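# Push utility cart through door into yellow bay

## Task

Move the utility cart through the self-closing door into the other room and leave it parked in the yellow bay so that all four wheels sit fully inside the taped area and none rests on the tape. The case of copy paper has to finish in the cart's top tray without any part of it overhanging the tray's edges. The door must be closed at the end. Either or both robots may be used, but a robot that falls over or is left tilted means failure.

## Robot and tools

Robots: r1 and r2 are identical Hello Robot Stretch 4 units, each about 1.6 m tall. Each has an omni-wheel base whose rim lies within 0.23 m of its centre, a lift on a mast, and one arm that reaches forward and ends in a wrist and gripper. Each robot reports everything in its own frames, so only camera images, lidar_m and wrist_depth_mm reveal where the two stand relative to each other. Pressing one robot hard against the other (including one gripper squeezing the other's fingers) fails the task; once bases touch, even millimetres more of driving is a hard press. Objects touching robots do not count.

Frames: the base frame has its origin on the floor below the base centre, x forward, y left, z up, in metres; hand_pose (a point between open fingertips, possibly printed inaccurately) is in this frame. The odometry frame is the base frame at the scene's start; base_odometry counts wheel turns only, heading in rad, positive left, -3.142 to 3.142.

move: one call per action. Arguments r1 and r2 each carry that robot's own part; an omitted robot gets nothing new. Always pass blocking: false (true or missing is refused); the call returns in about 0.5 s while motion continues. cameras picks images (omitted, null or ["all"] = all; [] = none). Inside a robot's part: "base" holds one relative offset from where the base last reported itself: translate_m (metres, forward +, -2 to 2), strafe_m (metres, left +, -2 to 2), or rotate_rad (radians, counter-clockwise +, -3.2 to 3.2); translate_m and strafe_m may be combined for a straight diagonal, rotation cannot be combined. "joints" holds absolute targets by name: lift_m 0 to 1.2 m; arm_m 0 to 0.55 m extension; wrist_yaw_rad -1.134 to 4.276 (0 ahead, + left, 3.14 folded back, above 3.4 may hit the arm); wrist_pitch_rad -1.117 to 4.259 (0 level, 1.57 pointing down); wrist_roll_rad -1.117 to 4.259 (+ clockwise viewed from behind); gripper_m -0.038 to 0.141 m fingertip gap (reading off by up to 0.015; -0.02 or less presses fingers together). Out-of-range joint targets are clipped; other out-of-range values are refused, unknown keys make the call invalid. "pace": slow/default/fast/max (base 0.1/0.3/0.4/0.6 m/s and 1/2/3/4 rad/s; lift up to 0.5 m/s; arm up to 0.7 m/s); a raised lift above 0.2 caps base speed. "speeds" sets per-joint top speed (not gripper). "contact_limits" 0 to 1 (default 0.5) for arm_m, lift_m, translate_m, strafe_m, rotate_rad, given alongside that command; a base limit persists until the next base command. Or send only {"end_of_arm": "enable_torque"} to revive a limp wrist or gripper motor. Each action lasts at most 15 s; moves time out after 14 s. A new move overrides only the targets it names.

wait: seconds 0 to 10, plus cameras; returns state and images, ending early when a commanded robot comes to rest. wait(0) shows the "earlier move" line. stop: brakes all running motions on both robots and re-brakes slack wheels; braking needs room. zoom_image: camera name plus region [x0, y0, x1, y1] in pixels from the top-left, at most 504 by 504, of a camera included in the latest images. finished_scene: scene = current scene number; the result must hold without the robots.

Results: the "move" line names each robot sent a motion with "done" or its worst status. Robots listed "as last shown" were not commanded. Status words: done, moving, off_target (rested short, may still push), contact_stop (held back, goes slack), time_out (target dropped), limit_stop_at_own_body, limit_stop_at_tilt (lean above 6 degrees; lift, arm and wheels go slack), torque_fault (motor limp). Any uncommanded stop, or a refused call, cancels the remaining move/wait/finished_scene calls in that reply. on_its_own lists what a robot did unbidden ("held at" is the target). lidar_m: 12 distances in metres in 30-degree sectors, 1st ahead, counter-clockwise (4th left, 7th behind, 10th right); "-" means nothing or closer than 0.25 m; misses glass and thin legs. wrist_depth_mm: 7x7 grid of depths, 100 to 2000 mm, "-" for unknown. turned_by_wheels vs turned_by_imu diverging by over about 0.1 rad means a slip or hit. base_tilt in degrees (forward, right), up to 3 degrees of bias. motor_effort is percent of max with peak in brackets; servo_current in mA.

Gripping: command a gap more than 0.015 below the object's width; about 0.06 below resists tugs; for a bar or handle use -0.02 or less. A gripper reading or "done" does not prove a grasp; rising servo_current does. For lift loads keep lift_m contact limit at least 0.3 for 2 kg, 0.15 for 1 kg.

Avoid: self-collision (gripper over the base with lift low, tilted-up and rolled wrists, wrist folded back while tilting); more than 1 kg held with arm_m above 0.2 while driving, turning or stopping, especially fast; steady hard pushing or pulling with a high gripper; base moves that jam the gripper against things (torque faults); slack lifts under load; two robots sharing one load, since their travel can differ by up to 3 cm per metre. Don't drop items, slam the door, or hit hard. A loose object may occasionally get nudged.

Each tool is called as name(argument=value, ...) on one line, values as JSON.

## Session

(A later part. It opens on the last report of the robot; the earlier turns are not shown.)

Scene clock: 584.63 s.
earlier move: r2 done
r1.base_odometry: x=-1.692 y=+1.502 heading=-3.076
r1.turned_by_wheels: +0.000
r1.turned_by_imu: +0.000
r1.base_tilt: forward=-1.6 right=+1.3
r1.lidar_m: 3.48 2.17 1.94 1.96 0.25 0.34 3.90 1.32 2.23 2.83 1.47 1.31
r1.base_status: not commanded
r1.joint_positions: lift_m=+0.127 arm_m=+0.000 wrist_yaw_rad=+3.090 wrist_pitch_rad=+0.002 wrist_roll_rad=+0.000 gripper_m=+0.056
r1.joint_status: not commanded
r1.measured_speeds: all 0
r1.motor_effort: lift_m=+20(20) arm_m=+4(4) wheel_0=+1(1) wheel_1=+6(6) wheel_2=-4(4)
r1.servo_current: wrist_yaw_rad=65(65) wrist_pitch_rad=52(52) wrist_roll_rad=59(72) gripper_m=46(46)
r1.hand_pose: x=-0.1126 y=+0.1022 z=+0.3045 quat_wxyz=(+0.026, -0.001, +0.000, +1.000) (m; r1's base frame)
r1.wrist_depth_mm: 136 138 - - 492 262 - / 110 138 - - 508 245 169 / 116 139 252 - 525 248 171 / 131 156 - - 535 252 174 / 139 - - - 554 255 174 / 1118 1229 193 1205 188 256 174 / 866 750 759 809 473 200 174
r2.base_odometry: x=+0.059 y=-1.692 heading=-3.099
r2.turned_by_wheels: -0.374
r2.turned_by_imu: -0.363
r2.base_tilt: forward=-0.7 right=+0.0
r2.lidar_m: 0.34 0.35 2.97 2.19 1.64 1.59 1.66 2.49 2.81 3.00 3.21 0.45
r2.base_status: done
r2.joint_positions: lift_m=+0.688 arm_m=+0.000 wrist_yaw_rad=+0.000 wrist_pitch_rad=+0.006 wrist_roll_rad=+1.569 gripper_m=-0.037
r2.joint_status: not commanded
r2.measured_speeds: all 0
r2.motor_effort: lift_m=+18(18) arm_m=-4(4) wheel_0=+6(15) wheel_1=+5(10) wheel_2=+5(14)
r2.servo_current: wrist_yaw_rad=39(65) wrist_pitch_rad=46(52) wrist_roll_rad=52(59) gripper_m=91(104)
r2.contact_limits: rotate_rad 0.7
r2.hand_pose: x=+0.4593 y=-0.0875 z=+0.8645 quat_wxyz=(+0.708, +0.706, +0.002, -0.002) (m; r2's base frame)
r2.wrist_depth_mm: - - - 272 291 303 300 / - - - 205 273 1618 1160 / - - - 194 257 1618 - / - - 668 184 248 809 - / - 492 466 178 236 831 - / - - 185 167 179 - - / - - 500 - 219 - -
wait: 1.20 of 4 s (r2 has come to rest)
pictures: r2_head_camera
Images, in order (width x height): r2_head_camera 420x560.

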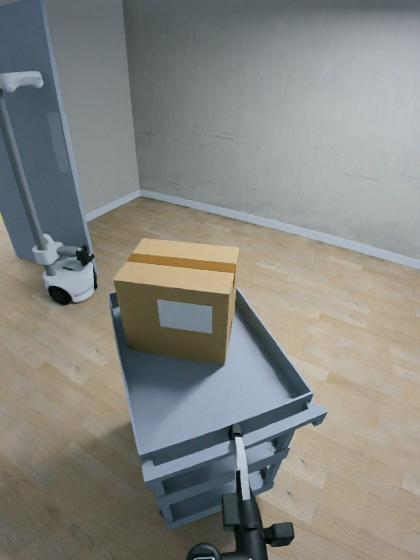

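move(blocking=false, r2={"base":{"translate_m":-0.15,"strafe_m":0.55},"contact_limits":{"translate_m":0.6}}, cameras=[])

wait(seconds=5, cameras=[])

move(blocking=false, r2={"base":{"rotate_rad":-0.55},"contact_limits":{"rotate_rad":0.7},"pace":"slow"}, cameras=[])

wait(seconds=4, cameras=["r2_head_camera"])

move(blocking=false, r2={"base":{"translate_m":-0.1,"strafe_m":0.55},"contact_limits":{"translate_m":0.6}}, cameras=[])

wait(seconds=5, cameras=["r2_head_camera","r1_head_left_camera"])

Scene clock: 596.77 s.
move: r2 moving
r1: as last shown
r1.lidar_m: 3.49 2.16 1.93 1.98 0.25 0.34 3.92 1.34 2.24 2.83 1.44 1.29
r1.motor_effort: lift_m=+20(20) arm_m=+4(4) wheel_0=+1(1) wheel_1=+5(6) wheel_2=-4(4)
r1.servo_current: wrist_yaw_rad=59(59) wrist_pitch_rad=46(52) wrist_roll_rad=46(52) gripper_m=46(46)
r1.wrist_depth_mm: 136 138 - - 492 260 - / 110 138 - - 504 247 169 / 116 139 250 - 525 249 171 / 131 156 - - 535 252 173 / 139 - - - 544 255 175 / 1138 1229 193 1205 188 256 174 / 878 768 768 798 473 200 175
r2.base_odometry: x=+0.069 y=-1.723 heading=-3.099
r2.turned_by_wheels: +0.000
r2.turned_by_imu: +0.001
r2.base_tilt: forward=-0.6 right=+0.2
r2.lidar_m: 0.36 0.35 2.94 2.15 1.63 1.57 1.68 2.40 2.86 3.01 3.23 0.44
r2.base_status: translate_m moving; strafe_m moving
r2.joint_positions: lift_m=+0.688 arm_m=+0.000 wrist_yaw_rad=-0.001 wrist_pitch_rad=+0.006 wrist_roll_rad=+1.569 gripper_m=-0.037
r2.joint_status: not commanded
r2.measured_speeds: translate_m=-0.033 strafe_m=+0.121 rotate_rad=+0.001 lift_m=+0.000 arm_m=+0.000 wrist_yaw_rad=+0.000 wrist_pitch_rad=+0.000 wrist_roll_rad=+0.000
r2.motor_effort: lift_m=+18(18) arm_m=-4(4) wheel_0=-12(14) wheel_1=+10(11) wheel_2=+9(10)
r2.servo_current: wrist_yaw_rad=52(52) wrist_pitch_rad=46(52) wrist_roll_rad=59(59) gripper_m=98(98)
r2.contact_limits: translate_m 0.6
r2.hand_pose: x=+0.4592 y=-0.0877 z=+0.8645 quat_wxyz=(+0.708, +0.706, +0.002, -0.002) (m; r2's base frame)
r2.wrist_depth_mm: - - - 274 283 304 303 / - - - 202 270 1661 1160 / - - - 190 254 1661 - / - - 621 182 244 820 - / - 469 466 177 235 831 - / - - 184 167 179 - - / - - 508 - 218 - -
pictures: none
No camera images: "cameras" was empty.

Scene clock: 599.63 s.
earlier move: r2 done
r1.base_odometry: x=-1.692 y=+1.502 heading=-3.076
r1.turned_by_wheels: +0.000
r1.turned_by_imu: +0.000
r1.base_tilt: forward=-1.6 right=+1.3
r1.lidar_m: 3.49 2.17 1.95 1.95 0.25 0.32 3.92 1.34 2.22 2.82 1.43 1.40
r1.base_status: not commanded
r1.joint_positions: lift_m=+0.127 arm_m=+0.000 wrist_yaw_rad=+3.090 wrist_pitch_rad=+0.002 wrist_roll_rad=+0.000 gripper_m=+0.056
r1.joint_status: not commanded
r1.measured_speeds: all 0
r1.motor_effort: lift_m=+20(20) arm_m=+4(4) wheel_0=+0(1) wheel_1=+6(6) wheel_2=-4(4)
r1.servo_current: wrist_yaw_rad=46(72) wrist_pitch_rad=46(52) wrist_roll_rad=46(65) gripper_m=39(52)
r1.hand_pose: x=-0.1126 y=+0.1022 z=+0.3045 quat_wxyz=(+0.026, -0.001, +0.000, +1.000) (m; r1's base frame)
r1.wrist_depth_mm: 136 138 - - 492 263 - / 110 138 - - 504 246 169 / 116 139 252 - 517 249 171 / 131 156 - - 535 253 173 / 139 - - - 549 255 174 / 1118 1255 193 1205 188 256 174 / 878 768 759 788 469 201 175
r2.base_odometry: x=+0.232 y=-2.235 heading=-3.099
r2.turned_by_wheels: +0.000
r2.turned_by_imu: -0.001
r2.base_tilt: forward=-0.7 right=+0.1
r2.lidar_m: 0.44 2.16 2.60 1.61 1.21 1.18 1.28 1.72 3.19 3.39 0.39 0.35
r2.base_status: done
r2.joint_positions: lift_m=+0.688 arm_m=+0.000 wrist_yaw_rad=-0.003 wrist_pitch_rad=+0.006 wrist_roll_rad=+1.569 gripper_m=-0.037
r2.joint_status: not commanded
r2.measured_speeds: all 0
r2.motor_effort: lift_m=+18(18) arm_m=-4(5) wheel_0=-1(19) wheel_1=+2(11) wheel_2=+5(10)
r2.servo_current: wrist_yaw_rad=46(59) wrist_pitch_rad=46(52) wrist_roll_rad=52(65) gripper_m=98(104)
r2.contact_limits: translate_m 0.6
r2.hand_pose: x=+0.4591 y=-0.0883 z=+0.8645 quat_wxyz=(+0.708, +0.706, +0.001, -0.003) (m; r2's base frame)
r2.wrist_depth_mm: - 347 355 - 144 - - / - 415 421 - 160 - - / - - 535 105 174 - - / - - - 117 194 - - / - - - 132 217 1576 496 / - - 185 151 179 1464 462 / - - - - 345 343 1118
wait: 2.87 of 5 s (r2 has come to rest)
pictures: none
No camera images: "cameras" was empty.

Scene clock: 600.13 s.
move: r2 moving
r1: as last shown
r1.lidar_m: 3.50 2.16 1.93 1.96 0.25 0.35 3.92 1.35 2.23 2.84 1.43 1.37
r1.motor_effort: lift_m=+20(20) arm_m=+4(4) wheel_0=+1(1) wheel_1=+5(6) wheel_2=-4(4)
r1.servo_current: wrist_yaw_rad=39(72) wrist_pitch_rad=46(46) wrist_roll_rad=39(59) gripper_m=39(46)
r1.wrist_depth_mm: 136 138 - - 484 260 - / 110 138 - - 512 245 169 / 116 139 252 - 525 249 171 / 131 155 - - 539 252 173 / 139 - - - 544 255 174 / 1118 1229 194 1182 187 256 175 / 866 768 759 798 473 201 175
r2.base_odometry: x=+0.232 y=-2.235 heading=+3.060
r2.turned_by_wheels: -0.125
r2.turned_by_imu: -0.121
r2.base_tilt: forward=-0.7 right=+0.1
r2.lidar_m: 0.42 2.10 2.61 1.84 1.26 1.17 1.21 1.56 3.20 3.25 3.80 0.36
r2.base_status: rotate_rad moving
r2.joint_positions: lift_m=+0.688 arm_m=+0.000 wrist_yaw_rad=+0.007 wrist_pitch_rad=+0.006 wrist_roll_rad=+1.569 gripper_m=-0.037
r2.joint_status: not commanded
r2.measured_speeds: translate_m=+0.000 strafe_m=-0.002 rotate_rad=-0.492 lift_m=+0.000 arm_m=+0.000 wrist_yaw_rad=+0.000 wrist_pitch_rad=+0.000 wrist_roll_rad=+0.000
r2.motor_effort: lift_m=+18(18) arm_m=-4(5) wheel_0=+13(15) wheel_1=+10(10) wheel_2=+11(13)
r2.servo_current: wrist_yaw_rad=59(59) wrist_pitch_rad=46(46) wrist_roll_rad=46(52) gripper_m=98(98)
r2.contact_limits: rotate_rad 0.7
r2.hand_pose: x=+0.4600 y=-0.0853 z=+0.8645 quat_wxyz=(+0.708, +0.706, +0.005, +0.001) (m; r2's base frame)
r2.wrist_depth_mm: - 399 397 103 158 - - / - 392 394 112 170 - - / - - 480 118 184 - - / - - 603 130 199 - - / - - - 142 217 1708 - / - - 186 158 178 1576 488 / - - - - - 1464 1160
pictures: none
No camera images: "cameras" was empty.

Scene clock: 601.40 s.
earlier move: r2 done
r1.base_odometry: x=-1.692 y=+1.502 heading=-3.076
r1.turned_by_wheels: +0.000
r1.turned_by_imu: +0.000
r1.base_tilt: forward=-1.6 right=+1.3
r1.lidar_m: 3.52 2.17 1.95 1.96 0.25 0.33 3.92 1.32 2.23 2.81 1.43 1.45
r1.base_status: not commanded
r1.joint_positions: lift_m=+0.127 arm_m=+0.000 wrist_yaw_rad=+3.090 wrist_pitch_rad=+0.002 wrist_roll_rad=+0.000 gripper_m=+0.056
r1.joint_status: not commanded
r1.measured_speeds: all 0
r1.motor_effort: lift_m=+20(20) arm_m=+4(4) wheel_0=+0(1) wheel_1=+6(6) wheel_2=-4(4)
r1.servo_current: wrist_yaw_rad=59(72) wrist_pitch_rad=39(52) wrist_roll_rad=46(72) gripper_m=39(46)
r1.hand_pose: x=-0.1126 y=+0.1022 z=+0.3045 quat_wxyz=(+0.026, -0.001, +0.000, +1.000) (m; r1's base frame)
r1.wrist_depth_mm: 136 138 - - 492 260 - / 110 138 - - 508 245 170 / 116 138 251 - 525 250 171 / 131 156 - - 530 252 173 / 140 - - - 549 254 173 / 1118 1255 194 1205 187 256 174 / 878 768 759 788 473 200 175
r2.base_odometry: x=+0.232 y=-2.235 heading=+2.636
r2.turned_by_wheels: -0.424
r2.turned_by_imu: -0.412
r2.base_tilt: forward=-0.7 right=+0.1
r2.lidar_m: 0.35 0.36 2.12 2.60 1.65 1.21 1.18 1.25 1.70 3.20 3.39 0.47
r2.base_status: done
r2.joint_positions: lift_m=+0.688 arm_m=+0.000 wrist_yaw_rad=+0.000 wrist_pitch_rad=+0.006 wrist_roll_rad=+1.569 gripper_m=-0.037
r2.joint_status: not commanded
r2.measured_speeds: all 0
r2.motor_effort: lift_m=+18(18) arm_m=-4(5) wheel_0=+4(15) wheel_1=+4(10) wheel_2=+7(13)
r2.servo_current: wrist_yaw_rad=52(65) wrist_pitch_rad=46(52) wrist_roll_rad=46(65) gripper_m=91(98)
r2.contact_limits: rotate_rad 0.7
r2.hand_pose: x=+0.4593 y=-0.0874 z=+0.8645 quat_wxyz=(+0.708, +0.706, +0.002, -0.002) (m; r2's base frame)
r2.wrist_depth_mm: - - - 265 279 289 294 / - - - 259 267 1661 1160 / - - - 191 254 1661 - / - - 621 183 244 809 - / - 477 466 177 235 820 - / - - 185 168 179 - - / - - 504 - 220 - -
wait: 1.27 of 4 s (r2 has come to rest)
pictures: r2_head_camera
Images, in order (width x height): r2_head_camera 420x560.

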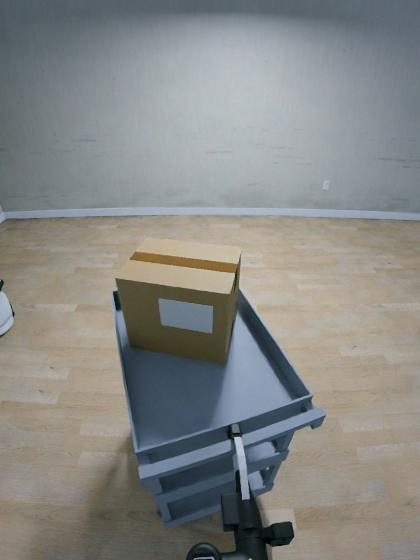

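Scene clock: 601.90 s.
move: r2 moving
r1: as last shown
r1.base_tilt: forward=-1.6 right=+1.2
r1.lidar_m: 3.48 2.17 1.94 1.94 0.25 0.33 3.91 1.34 2.22 2.82 1.41 1.45
r1.motor_effort: lift_m=+20(20) arm_m=+4(4) wheel_0=+1(1) wheel_1=+5(6) wheel_2=-4(4)
r1.servo_current: wrist_yaw_rad=46(59) wrist_pitch_rad=33(52) wrist_roll_rad=33(59) gripper_m=46(46)
r1.wrist_depth_mm: 136 138 - - 488 260 - / 111 138 - - 508 246 170 / 116 138 253 - 521 248 170 / 130 156 - - 539 252 173 / 140 - - - 544 253 174 / 1098 1229 194 1205 188 255 175 / 878 750 759 798 473 200 174
r2.base_odometry: x=+0.222 y=-2.266 heading=+2.636
r2.turned_by_wheels: +0.000
r2.turned_by_imu: +0.000
r2.base_tilt: forward=-0.7 right=+0.1
r2.lidar_m: 0.34 0.35 2.16 2.57 1.60 1.22 1.17 1.24 1.71 3.23 3.39 0.45
r2.base_status: translate_m moving; strafe_m moving
r2.joint_positions: lift_m=+0.688 arm_m=+0.000 wrist_yaw_rad=-0.001 wrist_pitch_rad=+0.006 wrist_roll_rad=+1.569 gripper_m=-0.037
r2.joint_status: not commanded
r2.measured_speeds: translate_m=-0.023 strafe_m=+0.128 rotate_rad=+0.004 lift_m=+0.000 arm_m=+0.000 wrist_yaw_rad=+0.000 wrist_pitch_rad=+0.000 wrist_roll_rad=+0.000
r2.motor_effort: lift_m=+18(18) arm_m=-4(5) wheel_0=-15(16) wheel_1=+8(10) wheel_2=+6(9)
r2.servo_current: wrist_yaw_rad=39(59) wrist_pitch_rad=52(52) wrist_roll_rad=39(52) gripper_m=91(98)
r2.contact_limits: translate_m 0.6
r2.hand_pose: x=+0.4592 y=-0.0878 z=+0.8645 quat_wxyz=(+0.708, +0.706, +0.002, -0.003) (m; r2's base frame)
r2.wrist_depth_mm: - - - 268 277 298 297 / - - - 198 264 1661 1160 / - - - 190 252 1661 - / - - 603 181 243 820 - / - 469 462 177 234 831 - / - - 185 167 179 - - / - - 512 - 220 - -
pictures: none
No camera images: "cameras" was empty.

Scene clock: 604.70 s.
earlier move: r2 done
r1.base_odometry: x=-1.692 y=+1.502 heading=-3.076
r1.turned_by_wheels: +0.000
r1.turned_by_imu: +0.000
r1.base_tilt: forward=-1.6 right=+1.3
r1.lidar_m: 3.53 2.16 1.95 1.94 0.25 0.36 3.91 1.35 2.22 1.85 1.47 4.82
r1.base_status: not commanded
r1.joint_positions: lift_m=+0.127 arm_m=+0.000 wrist_yaw_rad=+3.090 wrist_pitch_rad=+0.002 wrist_roll_rad=+0.000 gripper_m=+0.056
r1.joint_status: not commanded
r1.measured_speeds: all 0
r1.motor_effort: lift_m=+20(20) arm_m=+4(4) wheel_0=+0(1) wheel_1=+6(6) wheel_2=-4(4)
r1.servo_current: wrist_yaw_rad=33(72) wrist_pitch_rad=39(52) wrist_roll_rad=52(65) gripper_m=39(46)
r1.hand_pose: x=-0.1126 y=+0.1022 z=+0.3045 quat_wxyz=(+0.026, -0.001, +0.000, +1.000) (m; r1's base frame)
r1.wrist_depth_mm: 136 138 - - 488 262 - / 110 138 - - 508 246 169 / 116 139 251 - 525 249 171 / 131 155 - - 535 252 173 / 140 - - - 544 255 174 / 1138 1205 193 1205 187 256 174 / 878 759 768 798 473 200 174
r2.base_odometry: x=+0.053 y=-2.764 heading=+2.636
r2.turned_by_wheels: +0.000
r2.turned_by_imu: -0.001
r2.base_tilt: forward=-0.6 right=+0.0
r2.lidar_m: 0.45 1.86 2.10 2.06 1.47 1.12 1.05 1.11 1.58 3.74 0.34 0.34
r2.base_status: done
r2.joint_positions: lift_m=+0.688 arm_m=+0.000 wrist_yaw_rad=-0.003 wrist_pitch_rad=+0.006 wrist_roll_rad=+1.569 gripper_m=-0.037
r2.joint_status: not commanded
r2.measured_speeds: all 0
r2.motor_effort: lift_m=+18(19) arm_m=-5(5) wheel_0=-1(17) wheel_1=+1(11) wheel_2=+6(9)
r2.servo_current: wrist_yaw_rad=46(59) wrist_pitch_rad=46(52) wrist_roll_rad=52(65) gripper_m=98(104)
r2.contact_limits: translate_m 0.6
r2.hand_pose: x=+0.4591 y=-0.0883 z=+0.8645 quat_wxyz=(+0.708, +0.706, +0.001, -0.003) (m; r2's base frame)
r2.wrist_depth_mm: - 349 349 - 141 - - / - 415 424 - 158 - - / - - 539 - 172 - - / - - - 114 195 - - / - - - 129 216 1537 508 / - - 184 149 177 1499 462 / - - - - 345 347 364
wait: 2.80 of 5 s (r2 has come to rest)
pictures: r1_head_left_camera, r2_head_camera
Images, in order (width x height): r1_head_left_camera 420x672, r2_head_camera 420x560.

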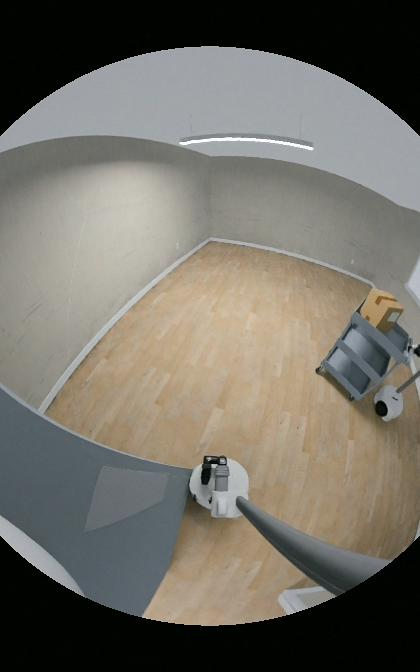

